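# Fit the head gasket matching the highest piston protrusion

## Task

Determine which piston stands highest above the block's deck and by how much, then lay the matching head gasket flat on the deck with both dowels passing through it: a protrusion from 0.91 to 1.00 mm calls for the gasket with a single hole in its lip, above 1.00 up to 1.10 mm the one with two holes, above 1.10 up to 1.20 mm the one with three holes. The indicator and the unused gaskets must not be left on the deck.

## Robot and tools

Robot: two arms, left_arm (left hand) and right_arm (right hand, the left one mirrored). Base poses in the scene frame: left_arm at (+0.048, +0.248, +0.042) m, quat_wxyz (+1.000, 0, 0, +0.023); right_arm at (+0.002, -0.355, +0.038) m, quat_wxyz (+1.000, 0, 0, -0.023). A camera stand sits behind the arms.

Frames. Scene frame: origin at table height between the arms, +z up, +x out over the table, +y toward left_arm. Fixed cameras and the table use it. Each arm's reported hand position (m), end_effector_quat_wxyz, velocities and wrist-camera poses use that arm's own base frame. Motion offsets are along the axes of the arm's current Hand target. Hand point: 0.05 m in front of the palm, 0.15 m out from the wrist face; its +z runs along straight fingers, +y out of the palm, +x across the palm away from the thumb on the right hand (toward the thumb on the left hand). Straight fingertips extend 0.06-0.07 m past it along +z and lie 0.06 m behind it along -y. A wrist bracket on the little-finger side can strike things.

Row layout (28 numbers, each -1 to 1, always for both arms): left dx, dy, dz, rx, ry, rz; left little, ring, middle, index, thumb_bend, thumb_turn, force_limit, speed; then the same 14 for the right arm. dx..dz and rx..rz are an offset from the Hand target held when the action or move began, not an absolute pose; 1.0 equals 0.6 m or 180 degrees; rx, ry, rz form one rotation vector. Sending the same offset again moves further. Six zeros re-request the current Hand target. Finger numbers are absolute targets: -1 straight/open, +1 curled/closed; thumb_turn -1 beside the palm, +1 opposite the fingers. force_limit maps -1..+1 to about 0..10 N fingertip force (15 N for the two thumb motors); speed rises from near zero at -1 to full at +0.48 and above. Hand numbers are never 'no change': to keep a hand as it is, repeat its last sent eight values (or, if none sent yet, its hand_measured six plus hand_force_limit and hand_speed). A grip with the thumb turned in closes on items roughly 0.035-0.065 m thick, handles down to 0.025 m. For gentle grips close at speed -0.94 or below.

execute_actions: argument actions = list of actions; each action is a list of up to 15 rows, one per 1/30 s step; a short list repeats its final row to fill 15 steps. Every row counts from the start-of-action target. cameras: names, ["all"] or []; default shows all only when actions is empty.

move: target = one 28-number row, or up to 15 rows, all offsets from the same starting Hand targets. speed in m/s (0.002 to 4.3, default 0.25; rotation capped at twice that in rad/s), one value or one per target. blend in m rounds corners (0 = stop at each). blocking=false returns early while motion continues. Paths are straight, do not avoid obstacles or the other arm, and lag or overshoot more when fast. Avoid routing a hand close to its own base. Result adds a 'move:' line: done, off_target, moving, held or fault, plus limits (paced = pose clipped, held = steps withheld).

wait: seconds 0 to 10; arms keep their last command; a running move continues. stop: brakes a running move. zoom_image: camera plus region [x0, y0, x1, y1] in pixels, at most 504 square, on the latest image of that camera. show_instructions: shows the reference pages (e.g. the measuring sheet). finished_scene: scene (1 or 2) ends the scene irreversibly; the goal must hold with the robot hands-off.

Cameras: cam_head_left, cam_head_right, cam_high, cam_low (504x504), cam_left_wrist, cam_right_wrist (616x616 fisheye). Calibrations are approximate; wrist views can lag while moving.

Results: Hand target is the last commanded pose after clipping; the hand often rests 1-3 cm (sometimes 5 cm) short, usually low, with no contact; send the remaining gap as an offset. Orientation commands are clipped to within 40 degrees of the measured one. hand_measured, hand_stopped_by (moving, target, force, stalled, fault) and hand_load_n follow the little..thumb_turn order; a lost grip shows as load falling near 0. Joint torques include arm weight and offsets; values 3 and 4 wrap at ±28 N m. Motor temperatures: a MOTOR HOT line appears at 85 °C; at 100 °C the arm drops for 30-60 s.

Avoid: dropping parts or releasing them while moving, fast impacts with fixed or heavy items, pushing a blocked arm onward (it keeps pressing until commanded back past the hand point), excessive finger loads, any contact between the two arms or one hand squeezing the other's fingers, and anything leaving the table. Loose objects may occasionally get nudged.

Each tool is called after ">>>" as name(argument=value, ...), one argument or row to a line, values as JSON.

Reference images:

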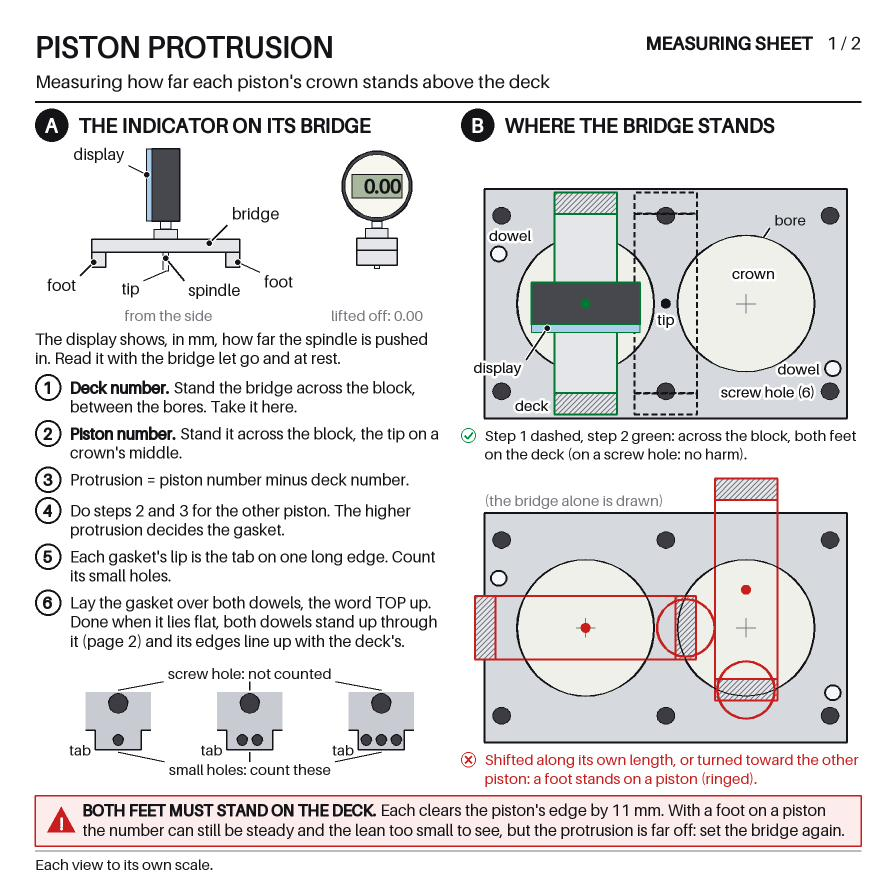

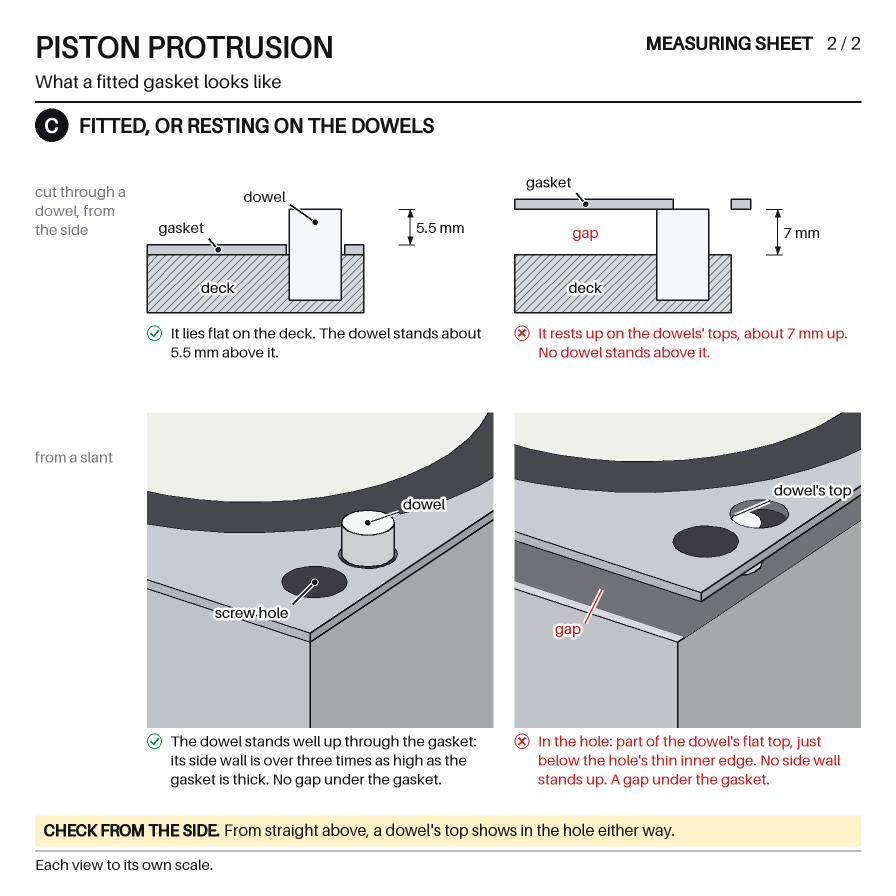

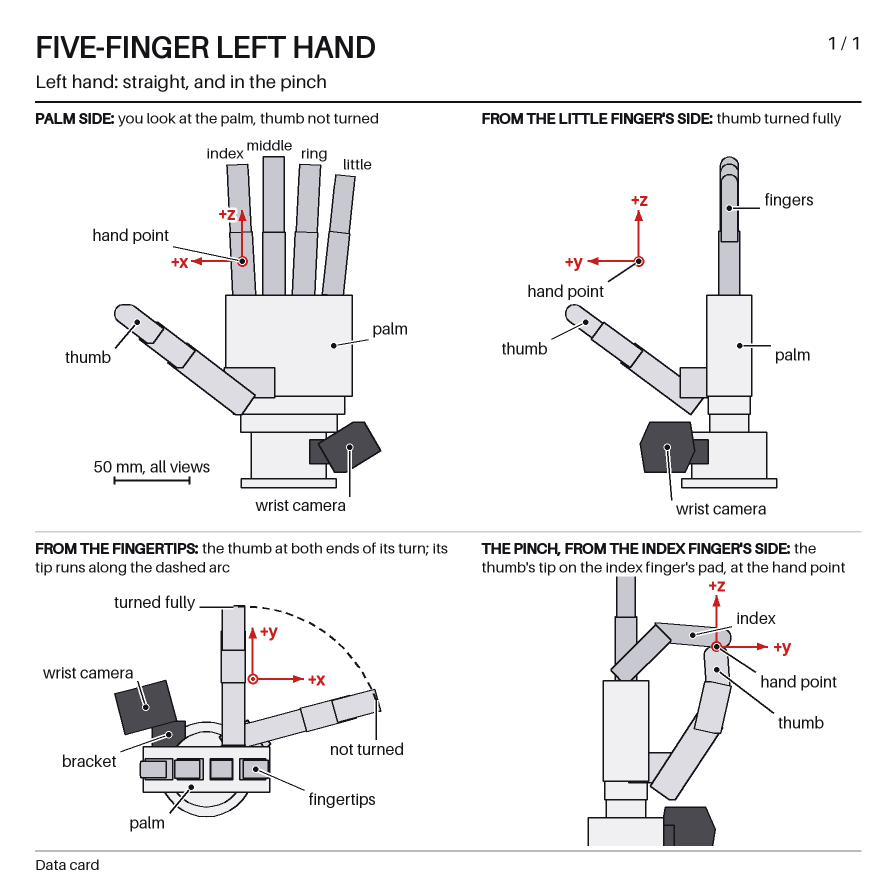

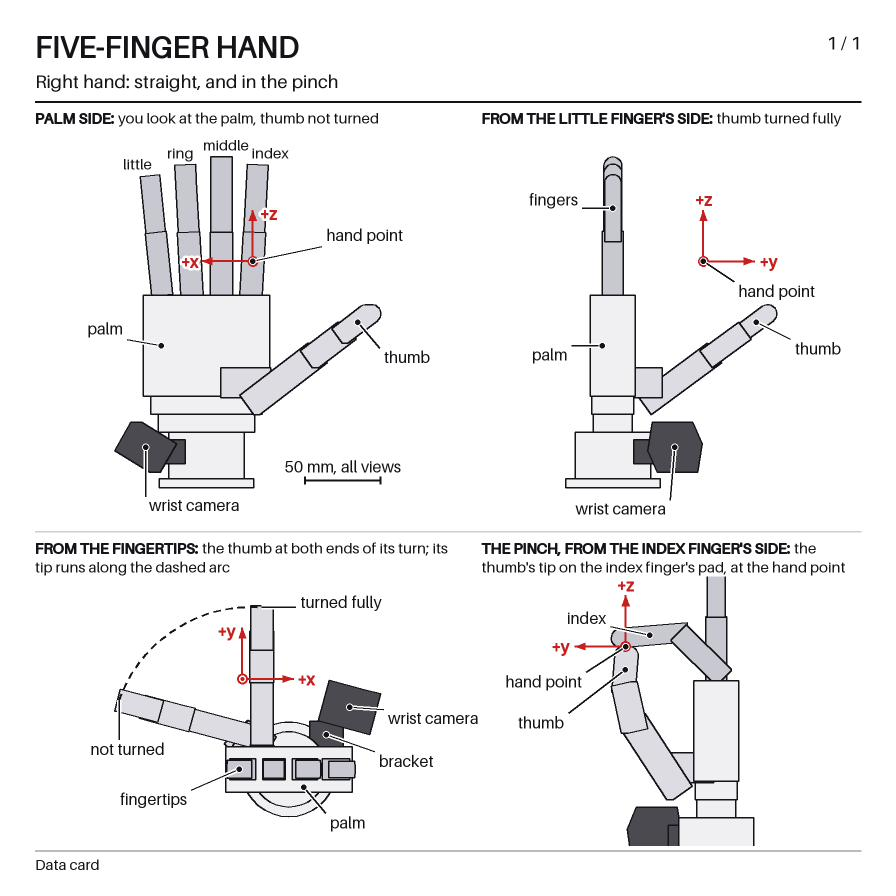

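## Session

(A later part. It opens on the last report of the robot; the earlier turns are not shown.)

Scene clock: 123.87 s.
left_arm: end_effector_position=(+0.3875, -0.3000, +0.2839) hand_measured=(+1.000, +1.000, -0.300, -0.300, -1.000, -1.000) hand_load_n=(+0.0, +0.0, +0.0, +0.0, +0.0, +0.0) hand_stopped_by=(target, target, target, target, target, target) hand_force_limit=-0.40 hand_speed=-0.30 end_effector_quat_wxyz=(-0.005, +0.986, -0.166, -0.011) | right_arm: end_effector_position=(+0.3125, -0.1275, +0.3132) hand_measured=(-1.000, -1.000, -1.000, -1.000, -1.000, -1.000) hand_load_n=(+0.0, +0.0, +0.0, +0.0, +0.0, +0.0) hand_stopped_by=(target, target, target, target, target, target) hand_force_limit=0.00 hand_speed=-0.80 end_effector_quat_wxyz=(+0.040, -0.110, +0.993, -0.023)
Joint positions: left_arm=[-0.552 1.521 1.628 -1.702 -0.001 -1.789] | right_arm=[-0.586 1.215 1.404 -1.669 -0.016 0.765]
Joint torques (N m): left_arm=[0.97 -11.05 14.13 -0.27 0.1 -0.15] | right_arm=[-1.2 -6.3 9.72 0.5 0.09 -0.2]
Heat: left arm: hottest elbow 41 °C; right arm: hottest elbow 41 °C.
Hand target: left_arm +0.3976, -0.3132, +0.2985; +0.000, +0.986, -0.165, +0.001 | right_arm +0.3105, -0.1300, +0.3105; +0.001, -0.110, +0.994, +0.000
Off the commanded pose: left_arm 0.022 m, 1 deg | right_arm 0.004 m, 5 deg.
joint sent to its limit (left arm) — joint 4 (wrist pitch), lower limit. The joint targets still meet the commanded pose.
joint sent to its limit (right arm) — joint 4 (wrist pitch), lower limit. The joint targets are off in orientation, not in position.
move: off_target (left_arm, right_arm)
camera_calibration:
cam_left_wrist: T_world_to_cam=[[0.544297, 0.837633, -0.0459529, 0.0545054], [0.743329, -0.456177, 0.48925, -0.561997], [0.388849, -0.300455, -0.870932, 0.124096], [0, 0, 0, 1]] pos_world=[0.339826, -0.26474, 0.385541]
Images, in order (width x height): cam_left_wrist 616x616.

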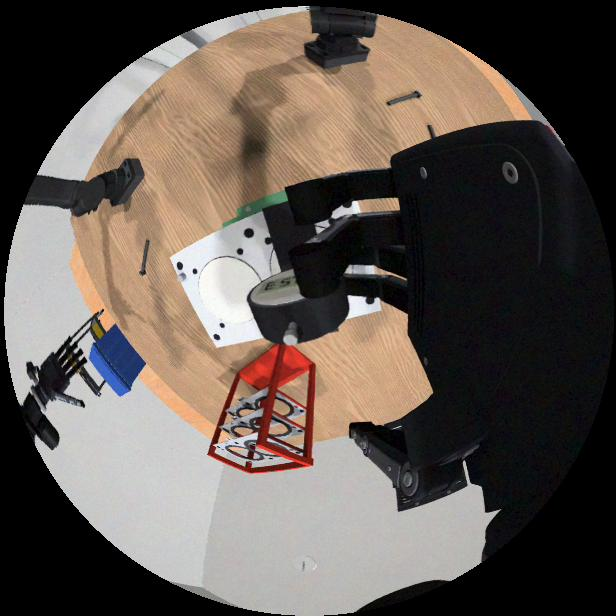

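>>> move(
  target=[0.0117,0.0,0.003,0,0,0,1,1,-0.3,-0.3,-1,-1,-0.4,-0.3,0,0,0,0,0,0,-1,-1,-1,-1,-1,-1,0,-0.8],
  speed=0.12,
  cameras=["cam_left_wrist"],
)

>>> zoom_image(
  camera="cam_left_wrist",
  region=[180, 140, 430, 390],
)

Scene clock: 125.00 s.
left_arm: end_effector_position=(+0.3928, -0.3033, +0.2813) hand_measured=(+1.000, +1.000, -0.300, -0.300, -1.000, -1.000) hand_load_n=(+0.0, +0.0, +0.0, +0.0, +0.0, +0.0) hand_stopped_by=(target, target, target, target, target, target) hand_force_limit=-0.40 hand_speed=-0.30 end_effector_quat_wxyz=(-0.006, +0.986, -0.166, -0.013) | right_arm: end_effector_position=(+0.3125, -0.1275, +0.3132) hand_measured=(-1.000, -1.000, -1.000, -1.000, -1.000, -1.000) hand_load_n=(+0.0, +0.0, +0.0, +0.0, +0.0, +0.0) hand_stopped_by=(target, target, target, target, target, target) hand_force_limit=0.00 hand_speed=-0.80 end_effector_quat_wxyz=(+0.040, -0.110, +0.993, -0.023)
Joint positions: left_arm=[-0.552 1.54 1.643 -1.702 -0.001 -1.789] | right_arm=[-0.586 1.215 1.404 -1.669 -0.016 0.765]
Joint torques (N m): left_arm=[1.2 -11.87 14.3 -0.25 0.09 -0.1] | right_arm=[-1.14 -6.53 9.8 0.62 0.11 -0.2]
Heat: left arm: hottest elbow 41 °C; right arm: hottest elbow 41 °C.
Hand target: left_arm +0.4043, -0.3156, +0.2967; +0.000, +0.986, -0.165, +0.001 | right_arm +0.3105, -0.1300, +0.3105; +0.001, -0.110, +0.994, +0.000
Off the commanded pose: left_arm 0.023 m, 2 deg | right_arm 0.004 m, 5 deg.
joint sent to its limit (left arm) — joint 4 (wrist pitch), lower limit. The joint targets still meet the commanded pose.
joint sent to its limit (right arm) — joint 4 (wrist pitch), lower limit. The joint targets are off in orientation, not in position.
move: off_target (left_arm, right_arm)
camera_calibration:
cam_left_wrist: T_world_to_cam=[[0.543828, 0.837932, -0.0460465, 0.0545069], [0.745204, -0.456959, 0.485654, -0.566186], [0.385904, -0.298426, -0.872938, 0.121155], [0, 0, 0, 1]] pos_world=[0.345527, -0.268241, 0.38324]
Images, in order (width x height): cam_left_wrist 616x616.

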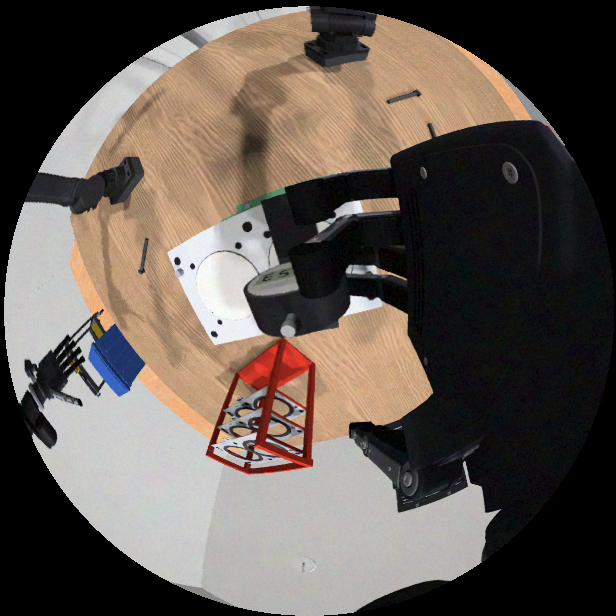

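Scaled by 2.016 from the camera's 616x616 image, which has a finer 880x880 frame.

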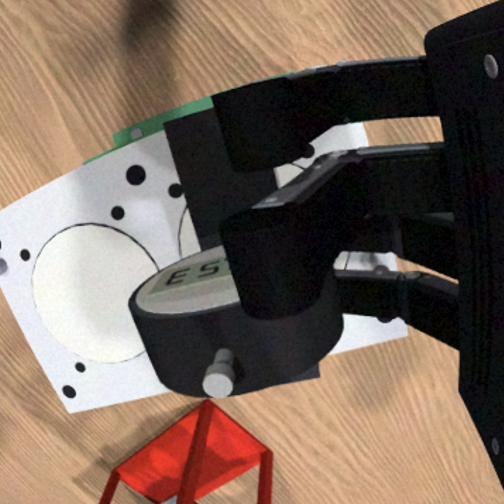

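>>> execute_actions(
  actions=[],
  cameras=["all"],
)

Scene clock: 126.90 s.
left_arm: end_effector_position=(+0.3928, -0.3033, +0.2813) hand_measured=(+1.000, +1.000, -0.300, -0.300, -1.000, -1.000) hand_load_n=(+0.0, +0.0, +0.0, +0.0, +0.0, +0.0) hand_stopped_by=(target, target, target, target, target, target) hand_force_limit=-0.40 hand_speed=-0.30 end_effector_quat_wxyz=(-0.006, +0.986, -0.166, -0.013) | right_arm: end_effector_position=(+0.3125, -0.1275, +0.3132) hand_measured=(-1.000, -1.000, -1.000, -1.000, -1.000, -1.000) hand_load_n=(+0.0, +0.0, +0.0, +0.0, +0.0, +0.0) hand_stopped_by=(target, target, target, target, target, target) hand_force_limit=0.00 hand_speed=-0.80 end_effector_quat_wxyz=(+0.040, -0.110, +0.993, -0.023)
Joint positions: left_arm=[-0.552 1.54 1.643 -1.702 -0.001 -1.789] | right_arm=[-0.586 1.215 1.404 -1.669 -0.016 0.765]
Joint velocities: within noise
Joint torques (N m): left_arm=[1.2 -11.63 14.45 -0.25 0.09 -0.1] | right_arm=[-1.26 -6.3 9.76 0.53 0.09 -0.19]
Motor temperatures (°C): left_arm=[32 33 41 29 28 25] | right_arm=[35 32 41 28 25 29]
Heat: left arm: hottest elbow 41 °C; right arm: hottest elbow 41 °C.
Hand target: left_arm +0.4043, -0.3156, +0.2967; +0.000, +0.986, -0.165, +0.001 | right_arm +0.3105, -0.1300, +0.3105; +0.001, -0.110, +0.994, +0.000
Off the commanded pose: left_arm 0.023 m, 2 deg | right_arm 0.004 m, 5 deg.
camera_calibration:
cam_left_wrist: T_world_to_cam=[[0.543828, 0.837932, -0.0460465, 0.0545069], [0.745204, -0.456959, 0.485654, -0.566186], [0.385904, -0.298426, -0.872938, 0.121155], [0, 0, 0, 1]] pos_world=[0.345527, -0.268241, 0.38324]
cam_right_wrist: T_world_to_cam=[[-0.436493, 0.897449, -0.0637163, 0.273187], [0.705545, 0.38538, 0.594718, -0.363716], [0.558284, 0.214635, -0.801406, 0.216591], [0, 0, 0, 1]] pos_world=[0.254942, -0.15149, 0.407292]

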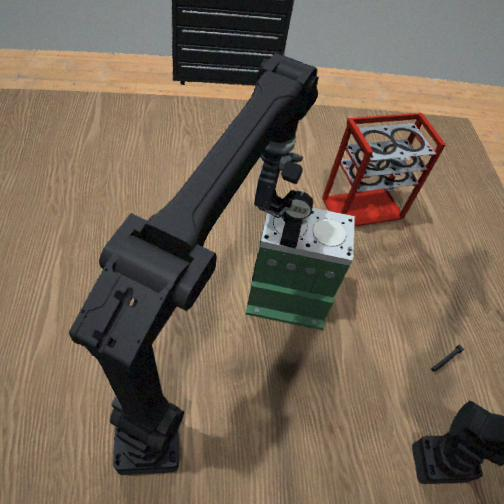

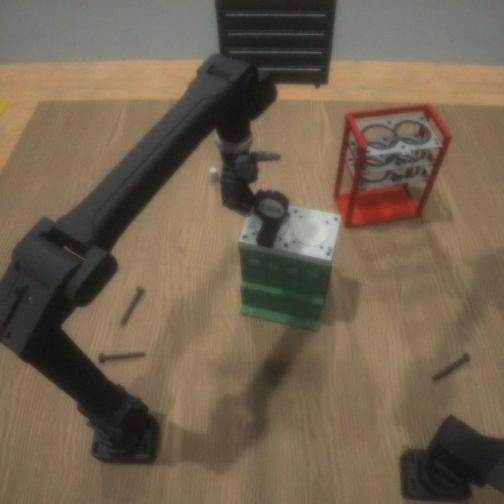

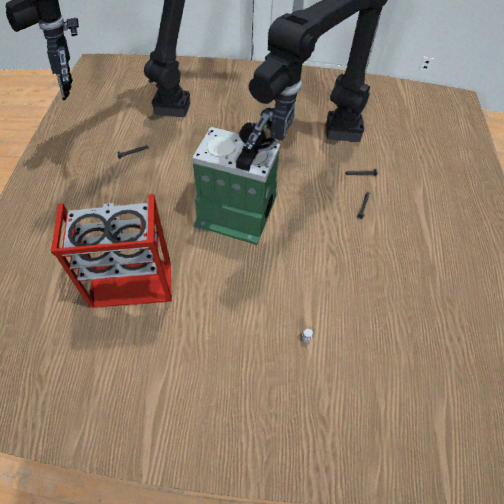

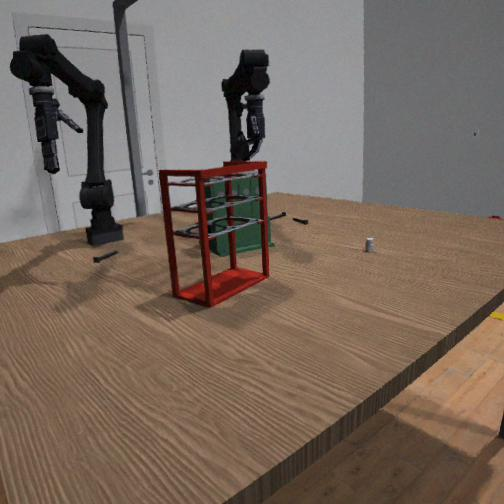

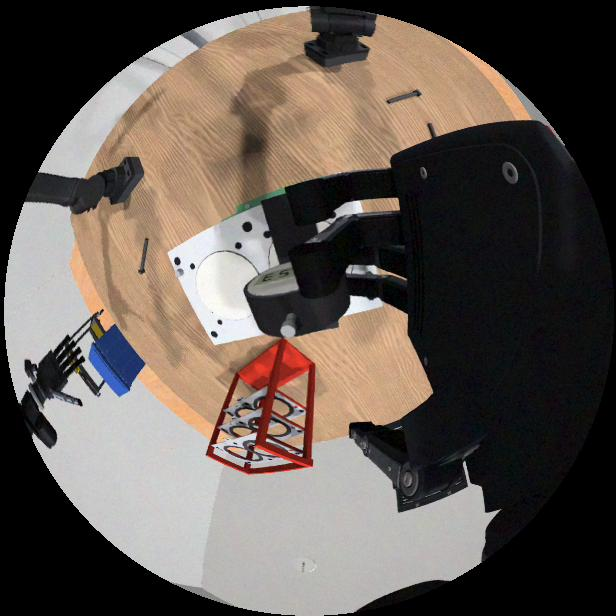

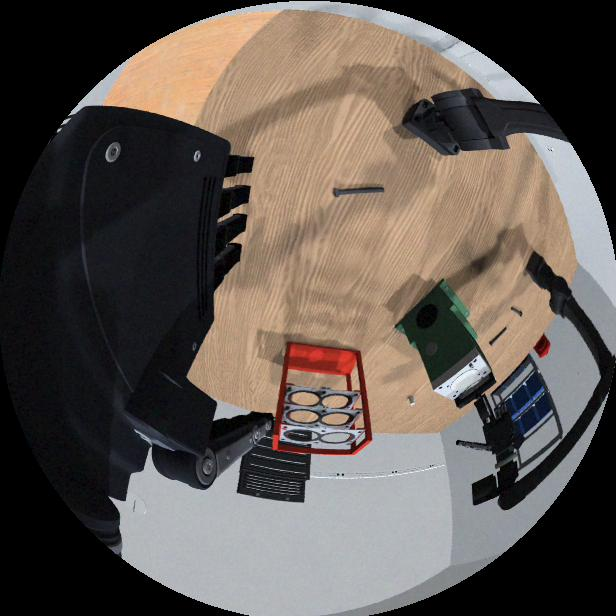

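>>> execute_actions(
  actions=[
    [[0,0,0,0,0,0,1,1,-0.3,-0.3,-1,1,-0.4,-0.1,0,0,0,0,0,0,-1,-1,-1,-1,-1,-1,0,-0.8]],
    [[0,0,0,0,0,0,1,1,-0.3,-0.3,-1,1,-0.4,-0.1,0,0,0,0,0,0,-1,-1,-1,-1,-1,-1,0,-0.8]],
    [[0,0,0,0,0,0,1,1,-0.3,-0.3,-1,1,-0.4,-0.1,0,0,0,0,0,0,-1,-1,-1,-1,-1,-1,0,-0.8]],
  ],
  cameras=["cam_left_wrist"],
)

>>> zoom_image(
  camera="cam_left_wrist",
  region=[180, 140, 430, 390],
)

Scene clock: 128.90 s.
left_arm: end_effector_position=(+0.3928, -0.3033, +0.2813) hand_measured=(+1.000, +1.000, -0.300, -0.300, -1.000, +1.000) hand_load_n=(+0.0, +0.0, +0.0, +0.0, +0.0, +0.0) hand_stopped_by=(target, target, target, target, target, target) hand_force_limit=-0.40 hand_speed=-0.10 end_effector_quat_wxyz=(-0.006, +0.986, -0.166, -0.013) | right_arm: end_effector_position=(+0.3125, -0.1275, +0.3132) hand_measured=(-1.000, -1.000, -1.000, -1.000, -1.000, -1.000) hand_load_n=(+0.0, +0.0, +0.0, +0.0, +0.0, +0.0) hand_stopped_by=(target, target, target, target, target, target) hand_force_limit=0.00 hand_speed=-0.80 end_effector_quat_wxyz=(+0.040, -0.110, +0.993, -0.023)
Joint positions: left_arm=[-0.552 1.54 1.643 -1.702 -0.001 -1.789] | right_arm=[-0.586 1.215 1.404 -1.669 -0.016 0.765]
Joint torques (N m): left_arm=[1.2 -11.63 14.43 -0.27 0.1 -0.09] | right_arm=[-1.08 -6.3 9.84 0.46 0.11 -0.18]
Heat: left arm: hottest elbow 41 °C; right arm: hottest elbow 41 °C.
Hand target: left_arm +0.4043, -0.3156, +0.2967; +0.000, +0.986, -0.165, +0.001 | right_arm +0.3105, -0.1300, +0.3105; +0.001, -0.110, +0.994, +0.000
Off the commanded pose: left_arm 0.023 m, 2 deg | right_arm 0.004 m, 5 deg.
joint sent to its limit (left arm) — joint 4 (wrist pitch), lower limit. The joint targets still meet the commanded pose.
joint sent to its limit (right arm) — joint 4 (wrist pitch), lower limit. The joint targets are off in orientation, not in position.
Step readings (end_effector_position of left_arm | right_arm):
0: (+0.3928, -0.3033, +0.2813) | (+0.3125, -0.1275, +0.3132)
1: (+0.3928, -0.3033, +0.2813) | (+0.3125, -0.1275, +0.3132)
2: (+0.3928, -0.3033, +0.2813) | (+0.3125, -0.1275, +0.3132)
4: (+0.3928, -0.3033, +0.2813) | (+0.3125, -0.1275, +0.3132)
8: (+0.3928, -0.3033, +0.2813) | (+0.3125, -0.1275, +0.3132)
15: (+0.3928, -0.3033, +0.2813) | (+0.3125, -0.1275, +0.3132)
16: (+0.3928, -0.3033, +0.2813) | (+0.3125, -0.1275, +0.3132)
17: (+0.3928, -0.3033, +0.2813) | (+0.3125, -0.1275, +0.3132)
19: (+0.3928, -0.3033, +0.2813) | (+0.3125, -0.1275, +0.3132)
23: (+0.3928, -0.3033, +0.2813) | (+0.3125, -0.1275, +0.3132)
30: (+0.3928, -0.3033, +0.2813) | (+0.3125, -0.1275, +0.3132)
31: (+0.3928, -0.3033, +0.2813) | (+0.3125, -0.1275, +0.3132)
32: (+0.3928, -0.3033, +0.2813) | (+0.3125, -0.1275, +0.3132)
34: (+0.3928, -0.3033, +0.2813) | (+0.3125, -0.1275, +0.3132)
38: (+0.3928, -0.3033, +0.2813) | (+0.3125, -0.1275, +0.3132)
45: (+0.3928, -0.3033, +0.2813) | (+0.3125, -0.1275, +0.3132)
camera_calibration:
cam_left_wrist: T_world_to_cam=[[0.543828, 0.837932, -0.0460465, 0.0545069], [0.745204, -0.456959, 0.485654, -0.566186], [0.385904, -0.298426, -0.872938, 0.121155], [0, 0, 0, 1]] pos_world=[0.345527, -0.268241, 0.38324]
Images, in order (width x height): cam_left_wrist 616x616.

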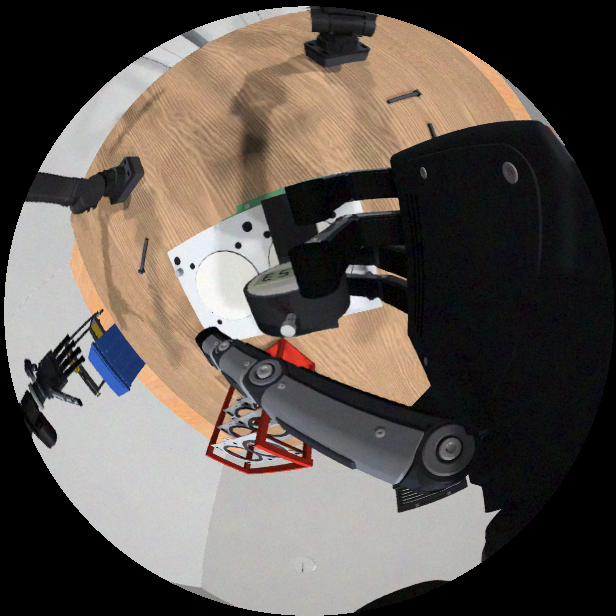

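Scaled by 2.016 from the camera's 616x616 image, which has a finer 880x880 frame.

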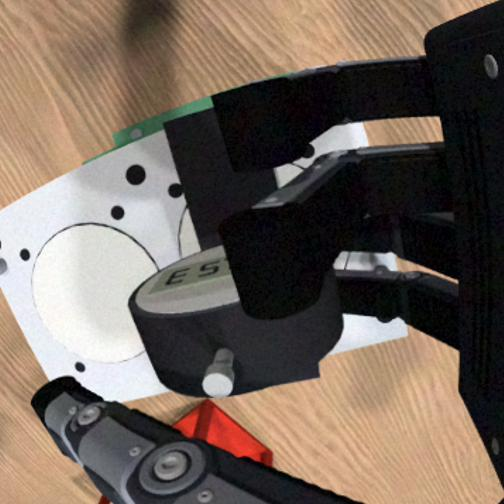

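>>> execute_actions(
  actions=[
    [[0,0,0,0,0,0,1,1,-0.3,-0.3,0.3,1,-0.4,-0.85,0,0,0,0,0,0,-1,-1,-1,-1,-1,-1,0,-0.8]],
  ],
)

>>> wait(
  seconds=5,
  cameras=["cam_left_wrist"],
)

Scene clock: 131.47 s.
left_arm: end_effector_position=(+0.3932, -0.3039, +0.2825) hand_measured=(+1.000, +1.000, -0.300, -0.300, -0.560, +1.000) hand_load_n=(+0.0, +0.0, +4.0, +0.0, +5.0, +1.0) hand_stopped_by=(target, target, target, target, force, target) hand_force_limit=-0.40 hand_speed=-0.85 end_effector_quat_wxyz=(-0.005, +0.986, -0.166, -0.012) | right_arm: end_effector_position=(+0.3125, -0.1275, +0.3132) hand_measured=(-1.000, -1.000, -1.000, -1.000, -1.000, -1.000) hand_load_n=(+0.0, +0.0, +0.0, +0.0, +0.0, +0.0) hand_stopped_by=(target, target, target, target, target, target) hand_force_limit=0.00 hand_speed=-0.80 end_effector_quat_wxyz=(+0.040, -0.110, +0.993, -0.023)
Joint positions: left_arm=[-0.552 1.54 1.646 -1.702 0 -1.789] | right_arm=[-0.586 1.215 1.404 -1.669 -0.016 0.765]
Joint torques (N m): left_arm=[1.2 -11.63 14.23 -0.25 0.07 -0.09] | right_arm=[-1.08 -6.42 9.74 0.5 0.09 -0.22]
Heat: left arm: hottest elbow 41 °C; right arm: hottest elbow 41 °C.
Hand target: left_arm +0.4042, -0.3157, +0.2967; +0.000, +0.986, -0.166, +0.001 | right_arm +0.3105, -0.1300, +0.3105; +0.001, -0.110, +0.994, +0.000
Off the commanded pose: left_arm 0.021 m, 2 deg | right_arm 0.004 m, 5 deg.
joint sent to its limit (left arm) — joint 4 (wrist pitch), lower limit. The joint targets still meet the commanded pose.
joint sent to its limit (right arm) — joint 4 (wrist pitch), lower limit. The joint targets are off in orientation, not in position.
Step readings (end_effector_position of left_arm | right_arm):
0: (+0.3928, -0.3033, +0.2813) | (+0.3125, -0.1275, +0.3132)
1: (+0.3928, -0.3033, +0.2813) | (+0.3125, -0.1275, +0.3132)
2: (+0.3928, -0.3033, +0.2813) | (+0.3125, -0.1275, +0.3132)
4: (+0.3928, -0.3033, +0.2813) | (+0.3125, -0.1275, +0.3132)
8: (+0.3928, -0.3033, +0.2813) | (+0.3125, -0.1275, +0.3132)
15: (+0.3928, -0.3033, +0.2813) | (+0.3125, -0.1275, +0.3132)

Scene clock: 136.47 s.
left_arm: end_effector_position=(+0.3932, -0.3039, +0.2825) hand_measured=(+1.000, +1.000, -0.300, -0.300, -0.560, +1.000) hand_load_n=(+0.0, +0.0, +3.5, +0.0, +4.5, +1.0) hand_stopped_by=(target, target, target, target, force, target) hand_force_limit=-0.40 hand_speed=-0.85 end_effector_quat_wxyz=(-0.005, +0.986, -0.166, -0.012) | right_arm: end_effector_position=(+0.3125, -0.1275, +0.3132) hand_measured=(-1.000, -1.000, -1.000, -1.000, -1.000, -1.000) hand_load_n=(+0.0, +0.0, +0.0, +0.0, +0.0, +0.0) hand_stopped_by=(target, target, target, target, target, target) hand_force_limit=0.00 hand_speed=-0.80 end_effector_quat_wxyz=(+0.040, -0.110, +0.993, -0.023)
Joint positions: left_arm=[-0.552 1.54 1.646 -1.702 0 -1.789] | right_arm=[-0.586 1.215 1.404 -1.669 -0.016 0.765]
Joint torques (N m): left_arm=[1.26 -11.63 14.23 -0.27 0.07 -0.1] | right_arm=[-0.91 -6.53 9.77 0.5 0.1 -0.19]
Heat: left arm: hottest elbow 42 °C; right arm: hottest elbow 41 °C.
Hand target: left_arm +0.4042, -0.3157, +0.2967; +0.000, +0.986, -0.166, +0.001 | right_arm +0.3105, -0.1300, +0.3105; +0.001, -0.110, +0.994, +0.000
Off the commanded pose: left_arm 0.021 m, 2 deg | right_arm 0.004 m, 5 deg.
wait: 5.00 s; at rest by 0.17 s
camera_calibration:
cam_left_wrist: T_world_to_cam=[[0.544145, 0.837686, -0.0467857, 0.0549418], [0.744179, -0.45615, 0.487979, -0.56725], [0.387432, -0.300348, -0.8716, 0.120311], [0, 0, 0, 1]] pos_world=[0.345627, -0.26864, 0.384239]
Images, in order (width x height): cam_left_wrist 616x616.

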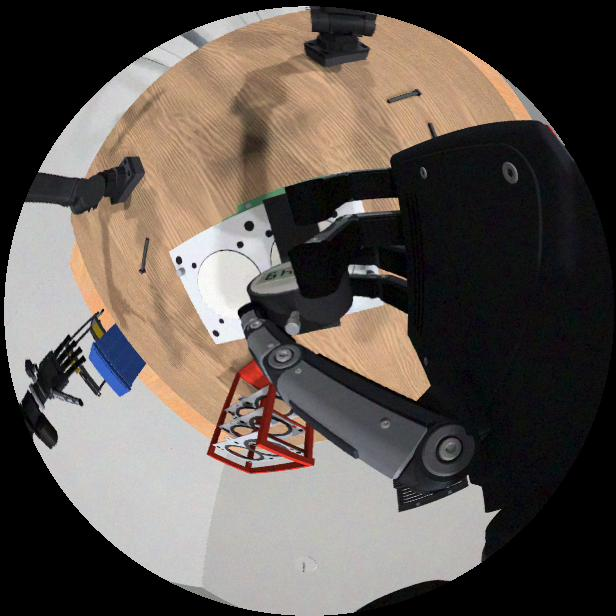

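>>> execute_actions(
  actions=[
    [[0,0,0,0,0,0,1,1,0.1,0.1,0.3,1,-0.4,-0.88,0,0,0,0,0,0,-1,-1,-1,-1,-1,-1,0,-0.8]],
  ],
)

>>> wait(
  seconds=4,
  cameras=["cam_left_wrist"],
)

>>> zoom_image(
  camera="cam_left_wrist",
  region=[180, 140, 430, 390],
)

Scene clock: 137.40 s.
left_arm: end_effector_position=(+0.3931, -0.3039, +0.2825) hand_measured=(+1.000, +1.000, -0.300, -0.290, -0.560, +1.000) hand_load_n=(+0.0, +0.0, +2.0, +3.0, +6.0, +0.5) hand_stopped_by=(target, target, force, force, force, target) hand_force_limit=-0.40 hand_speed=-0.88 end_effector_quat_wxyz=(-0.005, +0.986, -0.166, -0.012) | right_arm: end_effector_position=(+0.3125, -0.1275, +0.3132) hand_measured=(-1.000, -1.000, -1.000, -1.000, -1.000, -1.000) hand_load_n=(+0.0, +0.0, +0.5, +0.0, -0.5, +0.0) hand_stopped_by=(target, target, target, target, target, target) hand_force_limit=0.00 hand_speed=-0.80 end_effector_quat_wxyz=(+0.040, -0.110, +0.993, -0.023)
Joint positions: left_arm=[-0.552 1.54 1.646 -1.703 0 -1.789] | right_arm=[-0.586 1.215 1.404 -1.669 -0.016 0.765]
Joint torques (N m): left_arm=[1.2 -11.58 14.26 -0.25 0.07 -0.1] | right_arm=[-1.2 -6.48 9.77 0.53 0.11 -0.2]
Heat: left arm: hottest elbow 42 °C; right arm: hottest elbow 41 °C.
Hand target: left_arm +0.4042, -0.3156, +0.2967; +0.000, +0.986, -0.166, +0.001 | right_arm +0.3105, -0.1300, +0.3105; +0.001, -0.110, +0.994, +0.000
Off the commanded pose: left_arm 0.022 m, 2 deg | right_arm 0.004 m, 5 deg.
joint sent to its limit (left arm) — joint 4 (wrist pitch), lower limit. The joint targets still meet the commanded pose.
joint sent to its limit (right arm) — joint 4 (wrist pitch), lower limit. The joint targets are off in orientation, not in position.
Step readings (end_effector_position of left_arm | right_arm):
0: (+0.3932, -0.3039, +0.2825) | (+0.3125, -0.1275, +0.3132)
1: (+0.3932, -0.3039, +0.2825) | (+0.3125, -0.1275, +0.3132)
2: (+0.3932, -0.3039, +0.2825) | (+0.3125, -0.1275, +0.3132)
4: (+0.3931, -0.3039, +0.2825) | (+0.3125, -0.1275, +0.3132)
8: (+0.3931, -0.3039, +0.2825) | (+0.3125, -0.1275, +0.3132)
15: (+0.3931, -0.3039, +0.2825) | (+0.3125, -0.1275, +0.3132)

Scene clock: 141.40 s.
left_arm: end_effector_position=(+0.3931, -0.3039, +0.2825) hand_measured=(+1.000, +1.000, -0.300, -0.290, -0.560, +1.000) hand_load_n=(+0.0, +0.0, +2.0, +3.0, +6.0, +0.5) hand_stopped_by=(target, target, force, force, force, target) hand_force_limit=-0.40 hand_speed=-0.88 end_effector_quat_wxyz=(-0.005, +0.986, -0.166, -0.012) | right_arm: end_effector_position=(+0.3125, -0.1275, +0.3132) hand_measured=(-1.000, -1.000, -1.000, -1.000, -1.000, -1.000) hand_load_n=(+0.0, +0.0, +0.0, +0.0, +0.0, +0.0) hand_stopped_by=(target, target, target, target, target, target) hand_force_limit=0.00 hand_speed=-0.80 end_effector_quat_wxyz=(+0.040, -0.110, +0.993, -0.023)
Joint positions: left_arm=[-0.552 1.54 1.646 -1.703 0 -1.789] | right_arm=[-0.586 1.215 1.404 -1.669 -0.016 0.765]
Joint torques (N m): left_arm=[1.2 -11.58 14.24 -0.24 0.07 -0.1] | right_arm=[-1.14 -6.42 9.78 0.55 0.1 -0.2]
Heat: left arm: hottest elbow 43 °C; right arm: hottest elbow 41 °C.
Hand target: left_arm +0.4042, -0.3156, +0.2967; +0.000, +0.986, -0.166, +0.001 | right_arm +0.3105, -0.1300, +0.3105; +0.001, -0.110, +0.994, +0.000
Off the commanded pose: left_arm 0.022 m, 2 deg | right_arm 0.004 m, 5 deg.
wait: 4.00 s; at rest by 0.17 s
camera_calibration:
cam_left_wrist: T_world_to_cam=[[0.544147, 0.837685, -0.0467686, 0.0548504], [0.744333, -0.456283, 0.487621, -0.567155], [0.387133, -0.300149, -0.871802, 0.120575], [0, 0, 0, 1]] pos_world=[0.345627, -0.26854, 0.384239]
Images, in order (width x height): cam_left_wrist 616x616.

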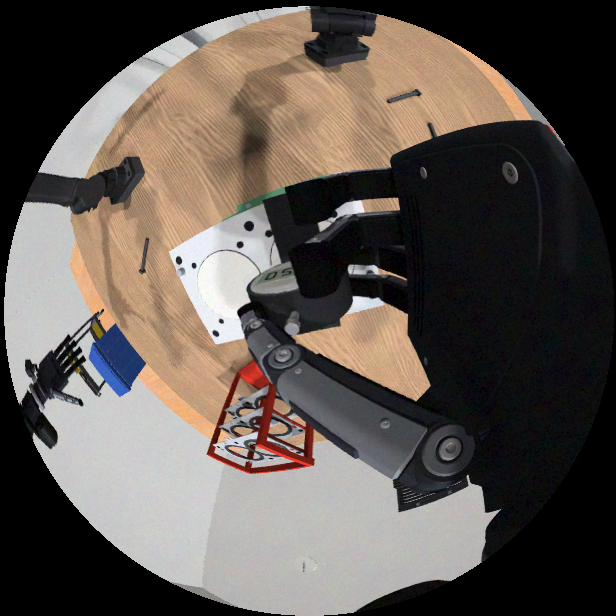

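Scaled by 2.016 from the camera's 616x616 image, which has a finer 880x880 frame.

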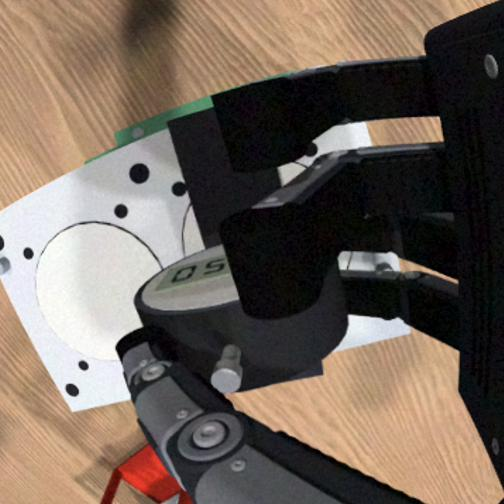

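>>> move(
  target=[
    [0,0,-0.1,0,0,0,1,1,0.1,0.1,0.3,1,-0.4,-0.88,0,0,0,0,0,0,-1,-1,-1,-1,-1,-1,0,-0.8],
    [0.0213,-0.7174,-0.1,0,0,0,1,1,0.1,0.1,0.3,1,-0.4,-0.88,0,0,0,0,0,0,-1,-1,-1,-1,-1,-1,0,-0.8],
  ],
  speed=[0.06, 0.15],
  cameras=["cam_left_wrist", "cam_head_left", "cam_high"],
)

Scene clock: 147.20 s.
left_arm: end_effector_position=(+0.5442, +0.0813, +0.3303) hand_measured=(+1.000, +1.000, -0.300, -0.290, -0.560, +1.000) hand_load_n=(+0.0, +0.0, +3.0, +4.0, +5.5, +0.5) hand_stopped_by=(target, target, force, force, force, target) hand_force_limit=-0.40 hand_speed=-0.88 end_effector_quat_wxyz=(-0.016, +0.986, -0.152, +0.067) | right_arm: end_effector_position=(+0.3125, -0.1275, +0.3132) hand_measured=(-1.000, -1.000, -1.000, -1.000, -1.000, -1.000) hand_load_n=(+0.0, +0.0, +0.0, +0.0, +0.0, +0.0) hand_stopped_by=(target, target, target, target, target, target) hand_force_limit=0.00 hand_speed=-0.80 end_effector_quat_wxyz=(+0.040, -0.110, +0.993, -0.023)
Joint positions: left_arm=[0.281 1.73 1.999 -1.705 0.028 -0.985] | right_arm=[-0.586 1.215 1.404 -1.669 -0.016 0.765]
Joint torques (N m): left_arm=[2.43 -16.09 15.54 0.17 0.18 0.08] | right_arm=[-1.26 -6.24 9.76 0.46 0.11 -0.2]
Heat: left arm: hottest elbow 44 °C; right arm: hottest elbow 41 °C.
Hand target: left_arm +0.5567, +0.0872, +0.3569; +0.000, +0.986, -0.165, +0.001 | right_arm +0.3105, -0.1300, +0.3105; +0.001, -0.110, +0.994, +0.000
Off the commanded pose: left_arm 0.030 m, 8 deg | right_arm 0.004 m, 5 deg.
joint sent to its limit (left arm) — joint 4 (wrist pitch), lower limit. The joint targets are off in orientation, not in position.
joint sent to its limit (right arm) — joint 4 (wrist pitch), lower limit. The joint targets are off in orientation, not in position.
move: off_target (left_arm, right_arm)
camera_calibration:
cam_left_wrist: T_world_to_cam=[[0.523124, 0.851555, 0.0345717, -0.364315], [0.669029, -0.435449, 0.602316, -0.525834], [0.527959, -0.291956, -0.797509, 0.117565], [0, 0, 0, 1]] pos_world=[0.480311, 0.115585, 0.423072]
Images, in order (width x height): cam_head_left 504x504, cam_high 504x504, cam_left_wrist 616x616.

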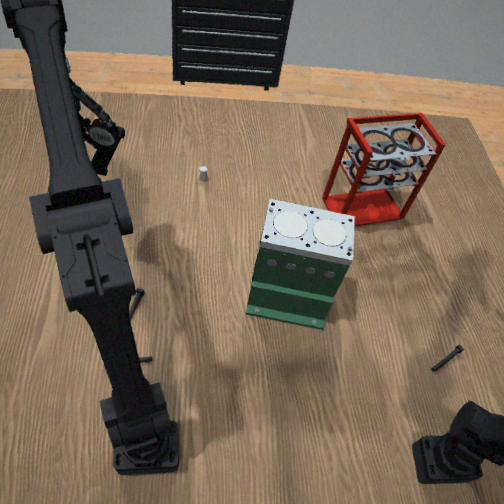

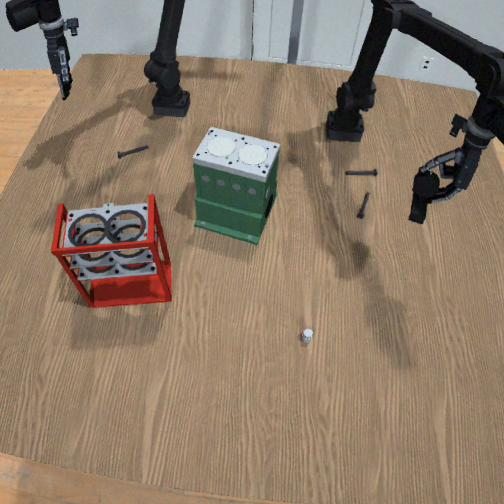

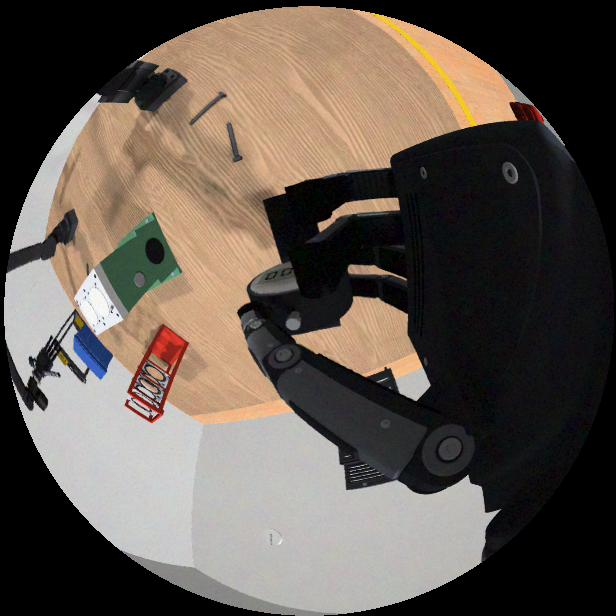

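>>> move(
  target=[0,0,0.43,0,0,0,1,1,0.1,0.1,0.3,1,-0.4,-0.88,0,0,0,0,0,0,-1,-1,-1,-1,-1,-1,0,-0.8],
  speed=0.12,
  cameras=["cam_left_wrist", "cam_high"],
)

Scene clock: 150.17 s.
left_arm: end_effector_position=(+0.5550, +0.0904, +0.1011) hand_measured=(+1.000, +1.000, -0.300, -0.290, -0.560, +1.000) hand_load_n=(+0.0, +0.0, +3.0, +4.0, +5.5, +0.5) hand_stopped_by=(target, target, force, force, force, target) hand_force_limit=-0.40 hand_speed=-0.88 end_effector_quat_wxyz=(+0.000, +0.988, -0.156, -0.002) | right_arm: end_effector_position=(+0.3125, -0.1275, +0.3132) hand_measured=(-1.000, -1.000, -1.000, -1.000, -1.000, -1.000) hand_load_n=(+0.0, +0.0, +0.0, +0.0, +0.0, +0.0) hand_stopped_by=(target, target, target, target, target, target) hand_force_limit=0.00 hand_speed=-0.80 end_effector_quat_wxyz=(+0.040, -0.110, +0.993, -0.023)
Joint positions: left_arm=[0.281 1.873 1.601 -1.302 -0.002 -0.976] | right_arm=[-0.586 1.215 1.404 -1.669 -0.016 0.765]
Joint torques (N m): left_arm=[1.49 -18.02 9.14 0.36 0.12 0.14] | right_arm=[-1.2 -6.53 9.74 0.51 0.09 -0.19]
Heat: left arm: hottest elbow 43 °C; right arm: hottest elbow 41 °C.
Hand target: left_arm +0.5571, +0.0872, +0.0990; +0.000, +0.986, -0.165, +0.001 | right_arm +0.3105, -0.1300, +0.3105; +0.001, -0.110, +0.994, +0.000
Off the commanded pose: left_arm 0.004 m, 1 deg | right_arm 0.004 m, 5 deg.
joint sent to its limit (right arm) — joint 4 (wrist pitch), lower limit. The joint targets are off in orientation, not in position.
move: off_target (right_arm)
camera_calibration:
cam_left_wrist: T_world_to_cam=[[0.52769, 0.848129, -0.0471298, -0.363693], [0.744078, -0.434762, 0.507277, -0.423184], [0.409746, -0.302753, -0.860493, 0.00465816], [0, 0, 0, 1]] pos_world=[0.504891, 0.125884, 0.201539]
Images, in order (width x height): cam_high 504x504, cam_left_wrist 616x616.

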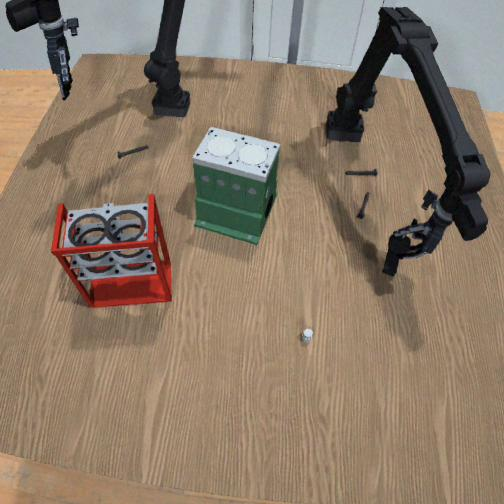

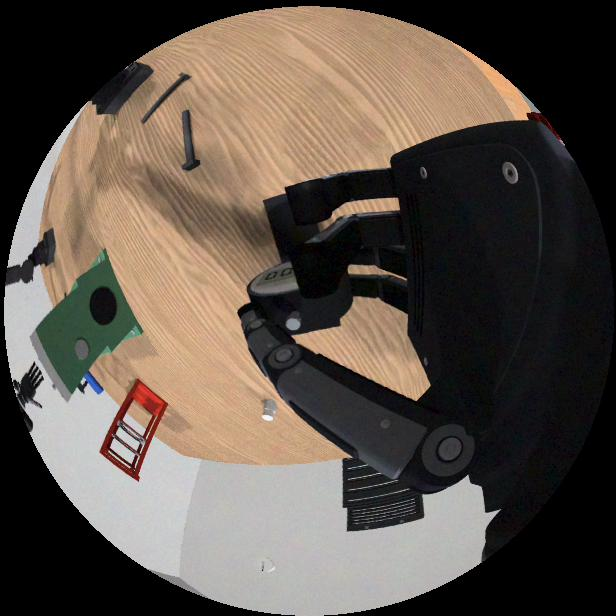

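>>> move(
  target=[0,0,0.085,0,0,0,1,1,0.1,0.1,0.3,1,-0.4,-0.88,0,0,0,0,0,0,-1,-1,-1,-1,-1,-1,0,-0.8],
  speed=0.05,
  cameras=["cam_left_wrist"],
)

>>> zoom_image(
  camera="cam_left_wrist",
  region=[180, 140, 430, 390],
)

Scene clock: 151.90 s.
left_arm: end_effector_position=(+0.5566, +0.0908, +0.0542) hand_measured=(+1.000, +1.000, -0.300, -0.290, -0.560, +1.000) hand_load_n=(+0.0, +0.0, +3.0, +4.0, +5.0, +0.5) hand_stopped_by=(target, target, force, force, force, target) hand_force_limit=-0.40 hand_speed=-0.88 end_effector_quat_wxyz=(-0.002, +0.988, -0.156, +0.002) | right_arm: end_effector_position=(+0.3125, -0.1275, +0.3132) hand_measured=(-1.000, -1.000, -1.000, -1.000, -1.000, -1.000) hand_load_n=(+0.0, +0.0, +0.0, +0.0, +0.0, +0.0) hand_stopped_by=(target, target, target, target, target, target) hand_force_limit=0.00 hand_speed=-0.80 end_effector_quat_wxyz=(+0.040, -0.110, +0.993, -0.023)
Joint positions: left_arm=[0.281 1.911 1.529 -1.184 -0.002 -0.976] | right_arm=[-0.586 1.215 1.404 -1.669 -0.016 0.765]
Joint torques (N m): left_arm=[1.44 -18.08 8.65 0.47 0.12 0.13] | right_arm=[-1.26 -6.53 9.73 0.51 0.08 -0.17]
Heat: left arm: hottest elbow 43 °C; right arm: hottest elbow 41 °C.
Hand target: left_arm +0.5570, +0.0872, +0.0479; +0.000, +0.986, -0.165, +0.001 | right_arm +0.3105, -0.1300, +0.3105; +0.001, -0.110, +0.994, +0.000
Off the commanded pose: left_arm 0.007 m, 1 deg | right_arm 0.004 m, 5 deg.
joint sent to its limit (right arm) — joint 4 (wrist pitch), lower limit. The joint targets are off in orientation, not in position.
move: off_target (right_arm)
camera_calibration:
cam_left_wrist: T_world_to_cam=[[0.528083, 0.848193, -0.0411878, -0.367768], [0.740163, -0.435964, 0.511951, -0.398373], [0.416277, -0.300838, -0.858027, -0.0401511], [0, 0, 0, 1]] pos_world=[0.505787, 0.126183, 0.154349]
Images, in order (width x height): cam_left_wrist 616x616.

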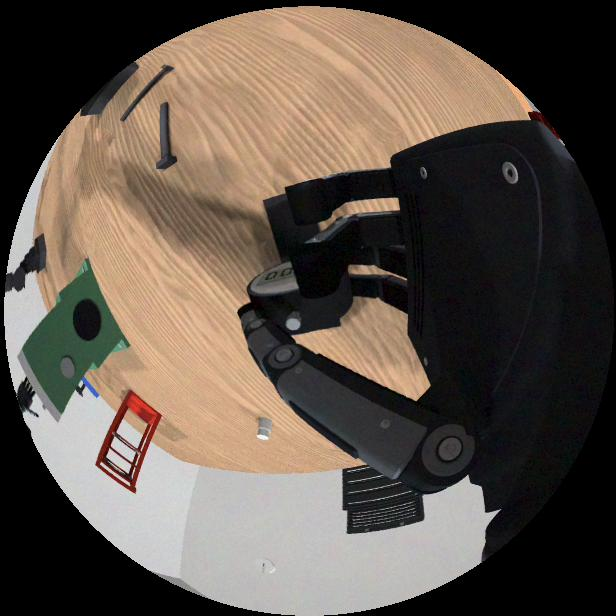

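Scaled by 2.016 from the camera's 616x616 image, which has a finer 880x880 frame.

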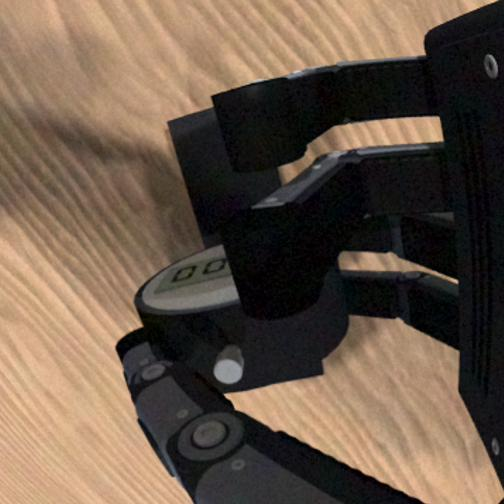

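>>> move(
  target=[0,0,0.025,0,0,0,1,1,0.1,0.1,0.3,1,-0.4,-0.88,0,0,0,0,0,0,-1,-1,-1,-1,-1,-1,0,-0.8],
  speed=0.03,
  cameras=["cam_left_wrist"],
)

>>> zoom_image(
  camera="cam_left_wrist",
  region=[180, 140, 430, 390],
)

Scene clock: 154.87 s.
left_arm: end_effector_position=(+0.5569, +0.0909, +0.0405) hand_measured=(+1.000, +1.000, -0.300, -0.290, -0.560, +1.000) hand_load_n=(+0.0, +0.0, +2.5, +3.5, +5.5, +1.0) hand_stopped_by=(target, target, force, force, force, target) hand_force_limit=-0.40 hand_speed=-0.88 end_effector_quat_wxyz=(-0.002, +0.988, -0.156, +0.003) | right_arm: end_effector_position=(+0.3125, -0.1275, +0.3132) hand_measured=(-1.000, -1.000, -1.000, -1.000, -1.000, -1.000) hand_load_n=(+0.0, +0.0, +0.0, +0.0, +0.0, +0.0) hand_stopped_by=(target, target, target, target, target, target) hand_force_limit=0.00 hand_speed=-0.80 end_effector_quat_wxyz=(+0.040, -0.110, +0.993, -0.023)
Joint positions: left_arm=[0.281 1.925 1.512 -1.151 -0.002 -0.976] | right_arm=[-0.586 1.215 1.404 -1.669 -0.016 0.765]
Joint torques (N m): left_arm=[1.49 -18.08 8.32 0.55 0.12 0.15] | right_arm=[-0.97 -6.3 9.81 0.5 0.09 -0.19]
Heat: left arm: hottest elbow 43 °C; right arm: hottest elbow 41 °C.
Hand target: left_arm +0.5570, +0.0871, +0.0328; +0.000, +0.986, -0.165, +0.001 | right_arm +0.3105, -0.1300, +0.3105; +0.001, -0.110, +0.994, +0.000
Off the commanded pose: left_arm 0.009 m, 1 deg | right_arm 0.004 m, 5 deg.
joint sent to its limit (right arm) — joint 4 (wrist pitch), lower limit. The joint targets are off in orientation, not in position.
move: off_target (right_arm)
camera_calibration:
cam_left_wrist: T_world_to_cam=[[0.528741, 0.847825, -0.0403152, -0.368935], [0.739284, -0.436675, 0.512616, -0.390973], [0.417004, -0.300845, -0.857671, -0.0524611], [0, 0, 0, 1]] pos_world=[0.505988, 0.126282, 0.140551]
Images, in order (width x height): cam_left_wrist 616x616.

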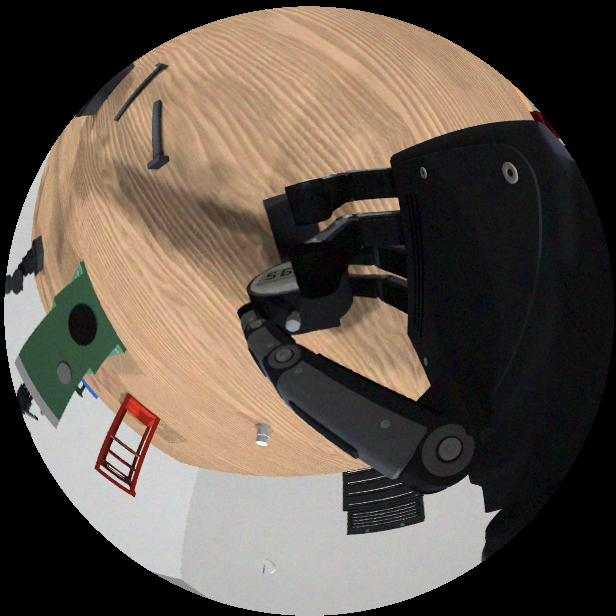

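Scaled by 2.016 from the camera's 616x616 image, which has a finer 880x880 frame.

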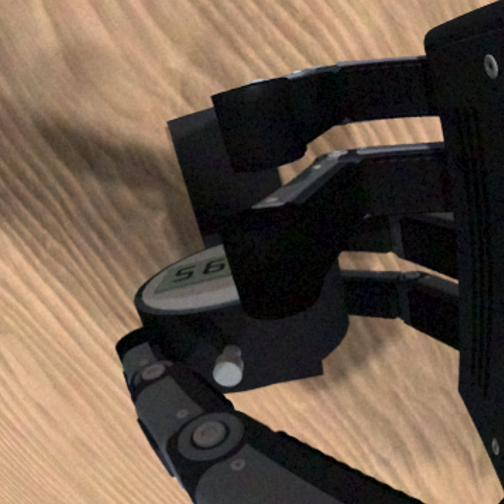

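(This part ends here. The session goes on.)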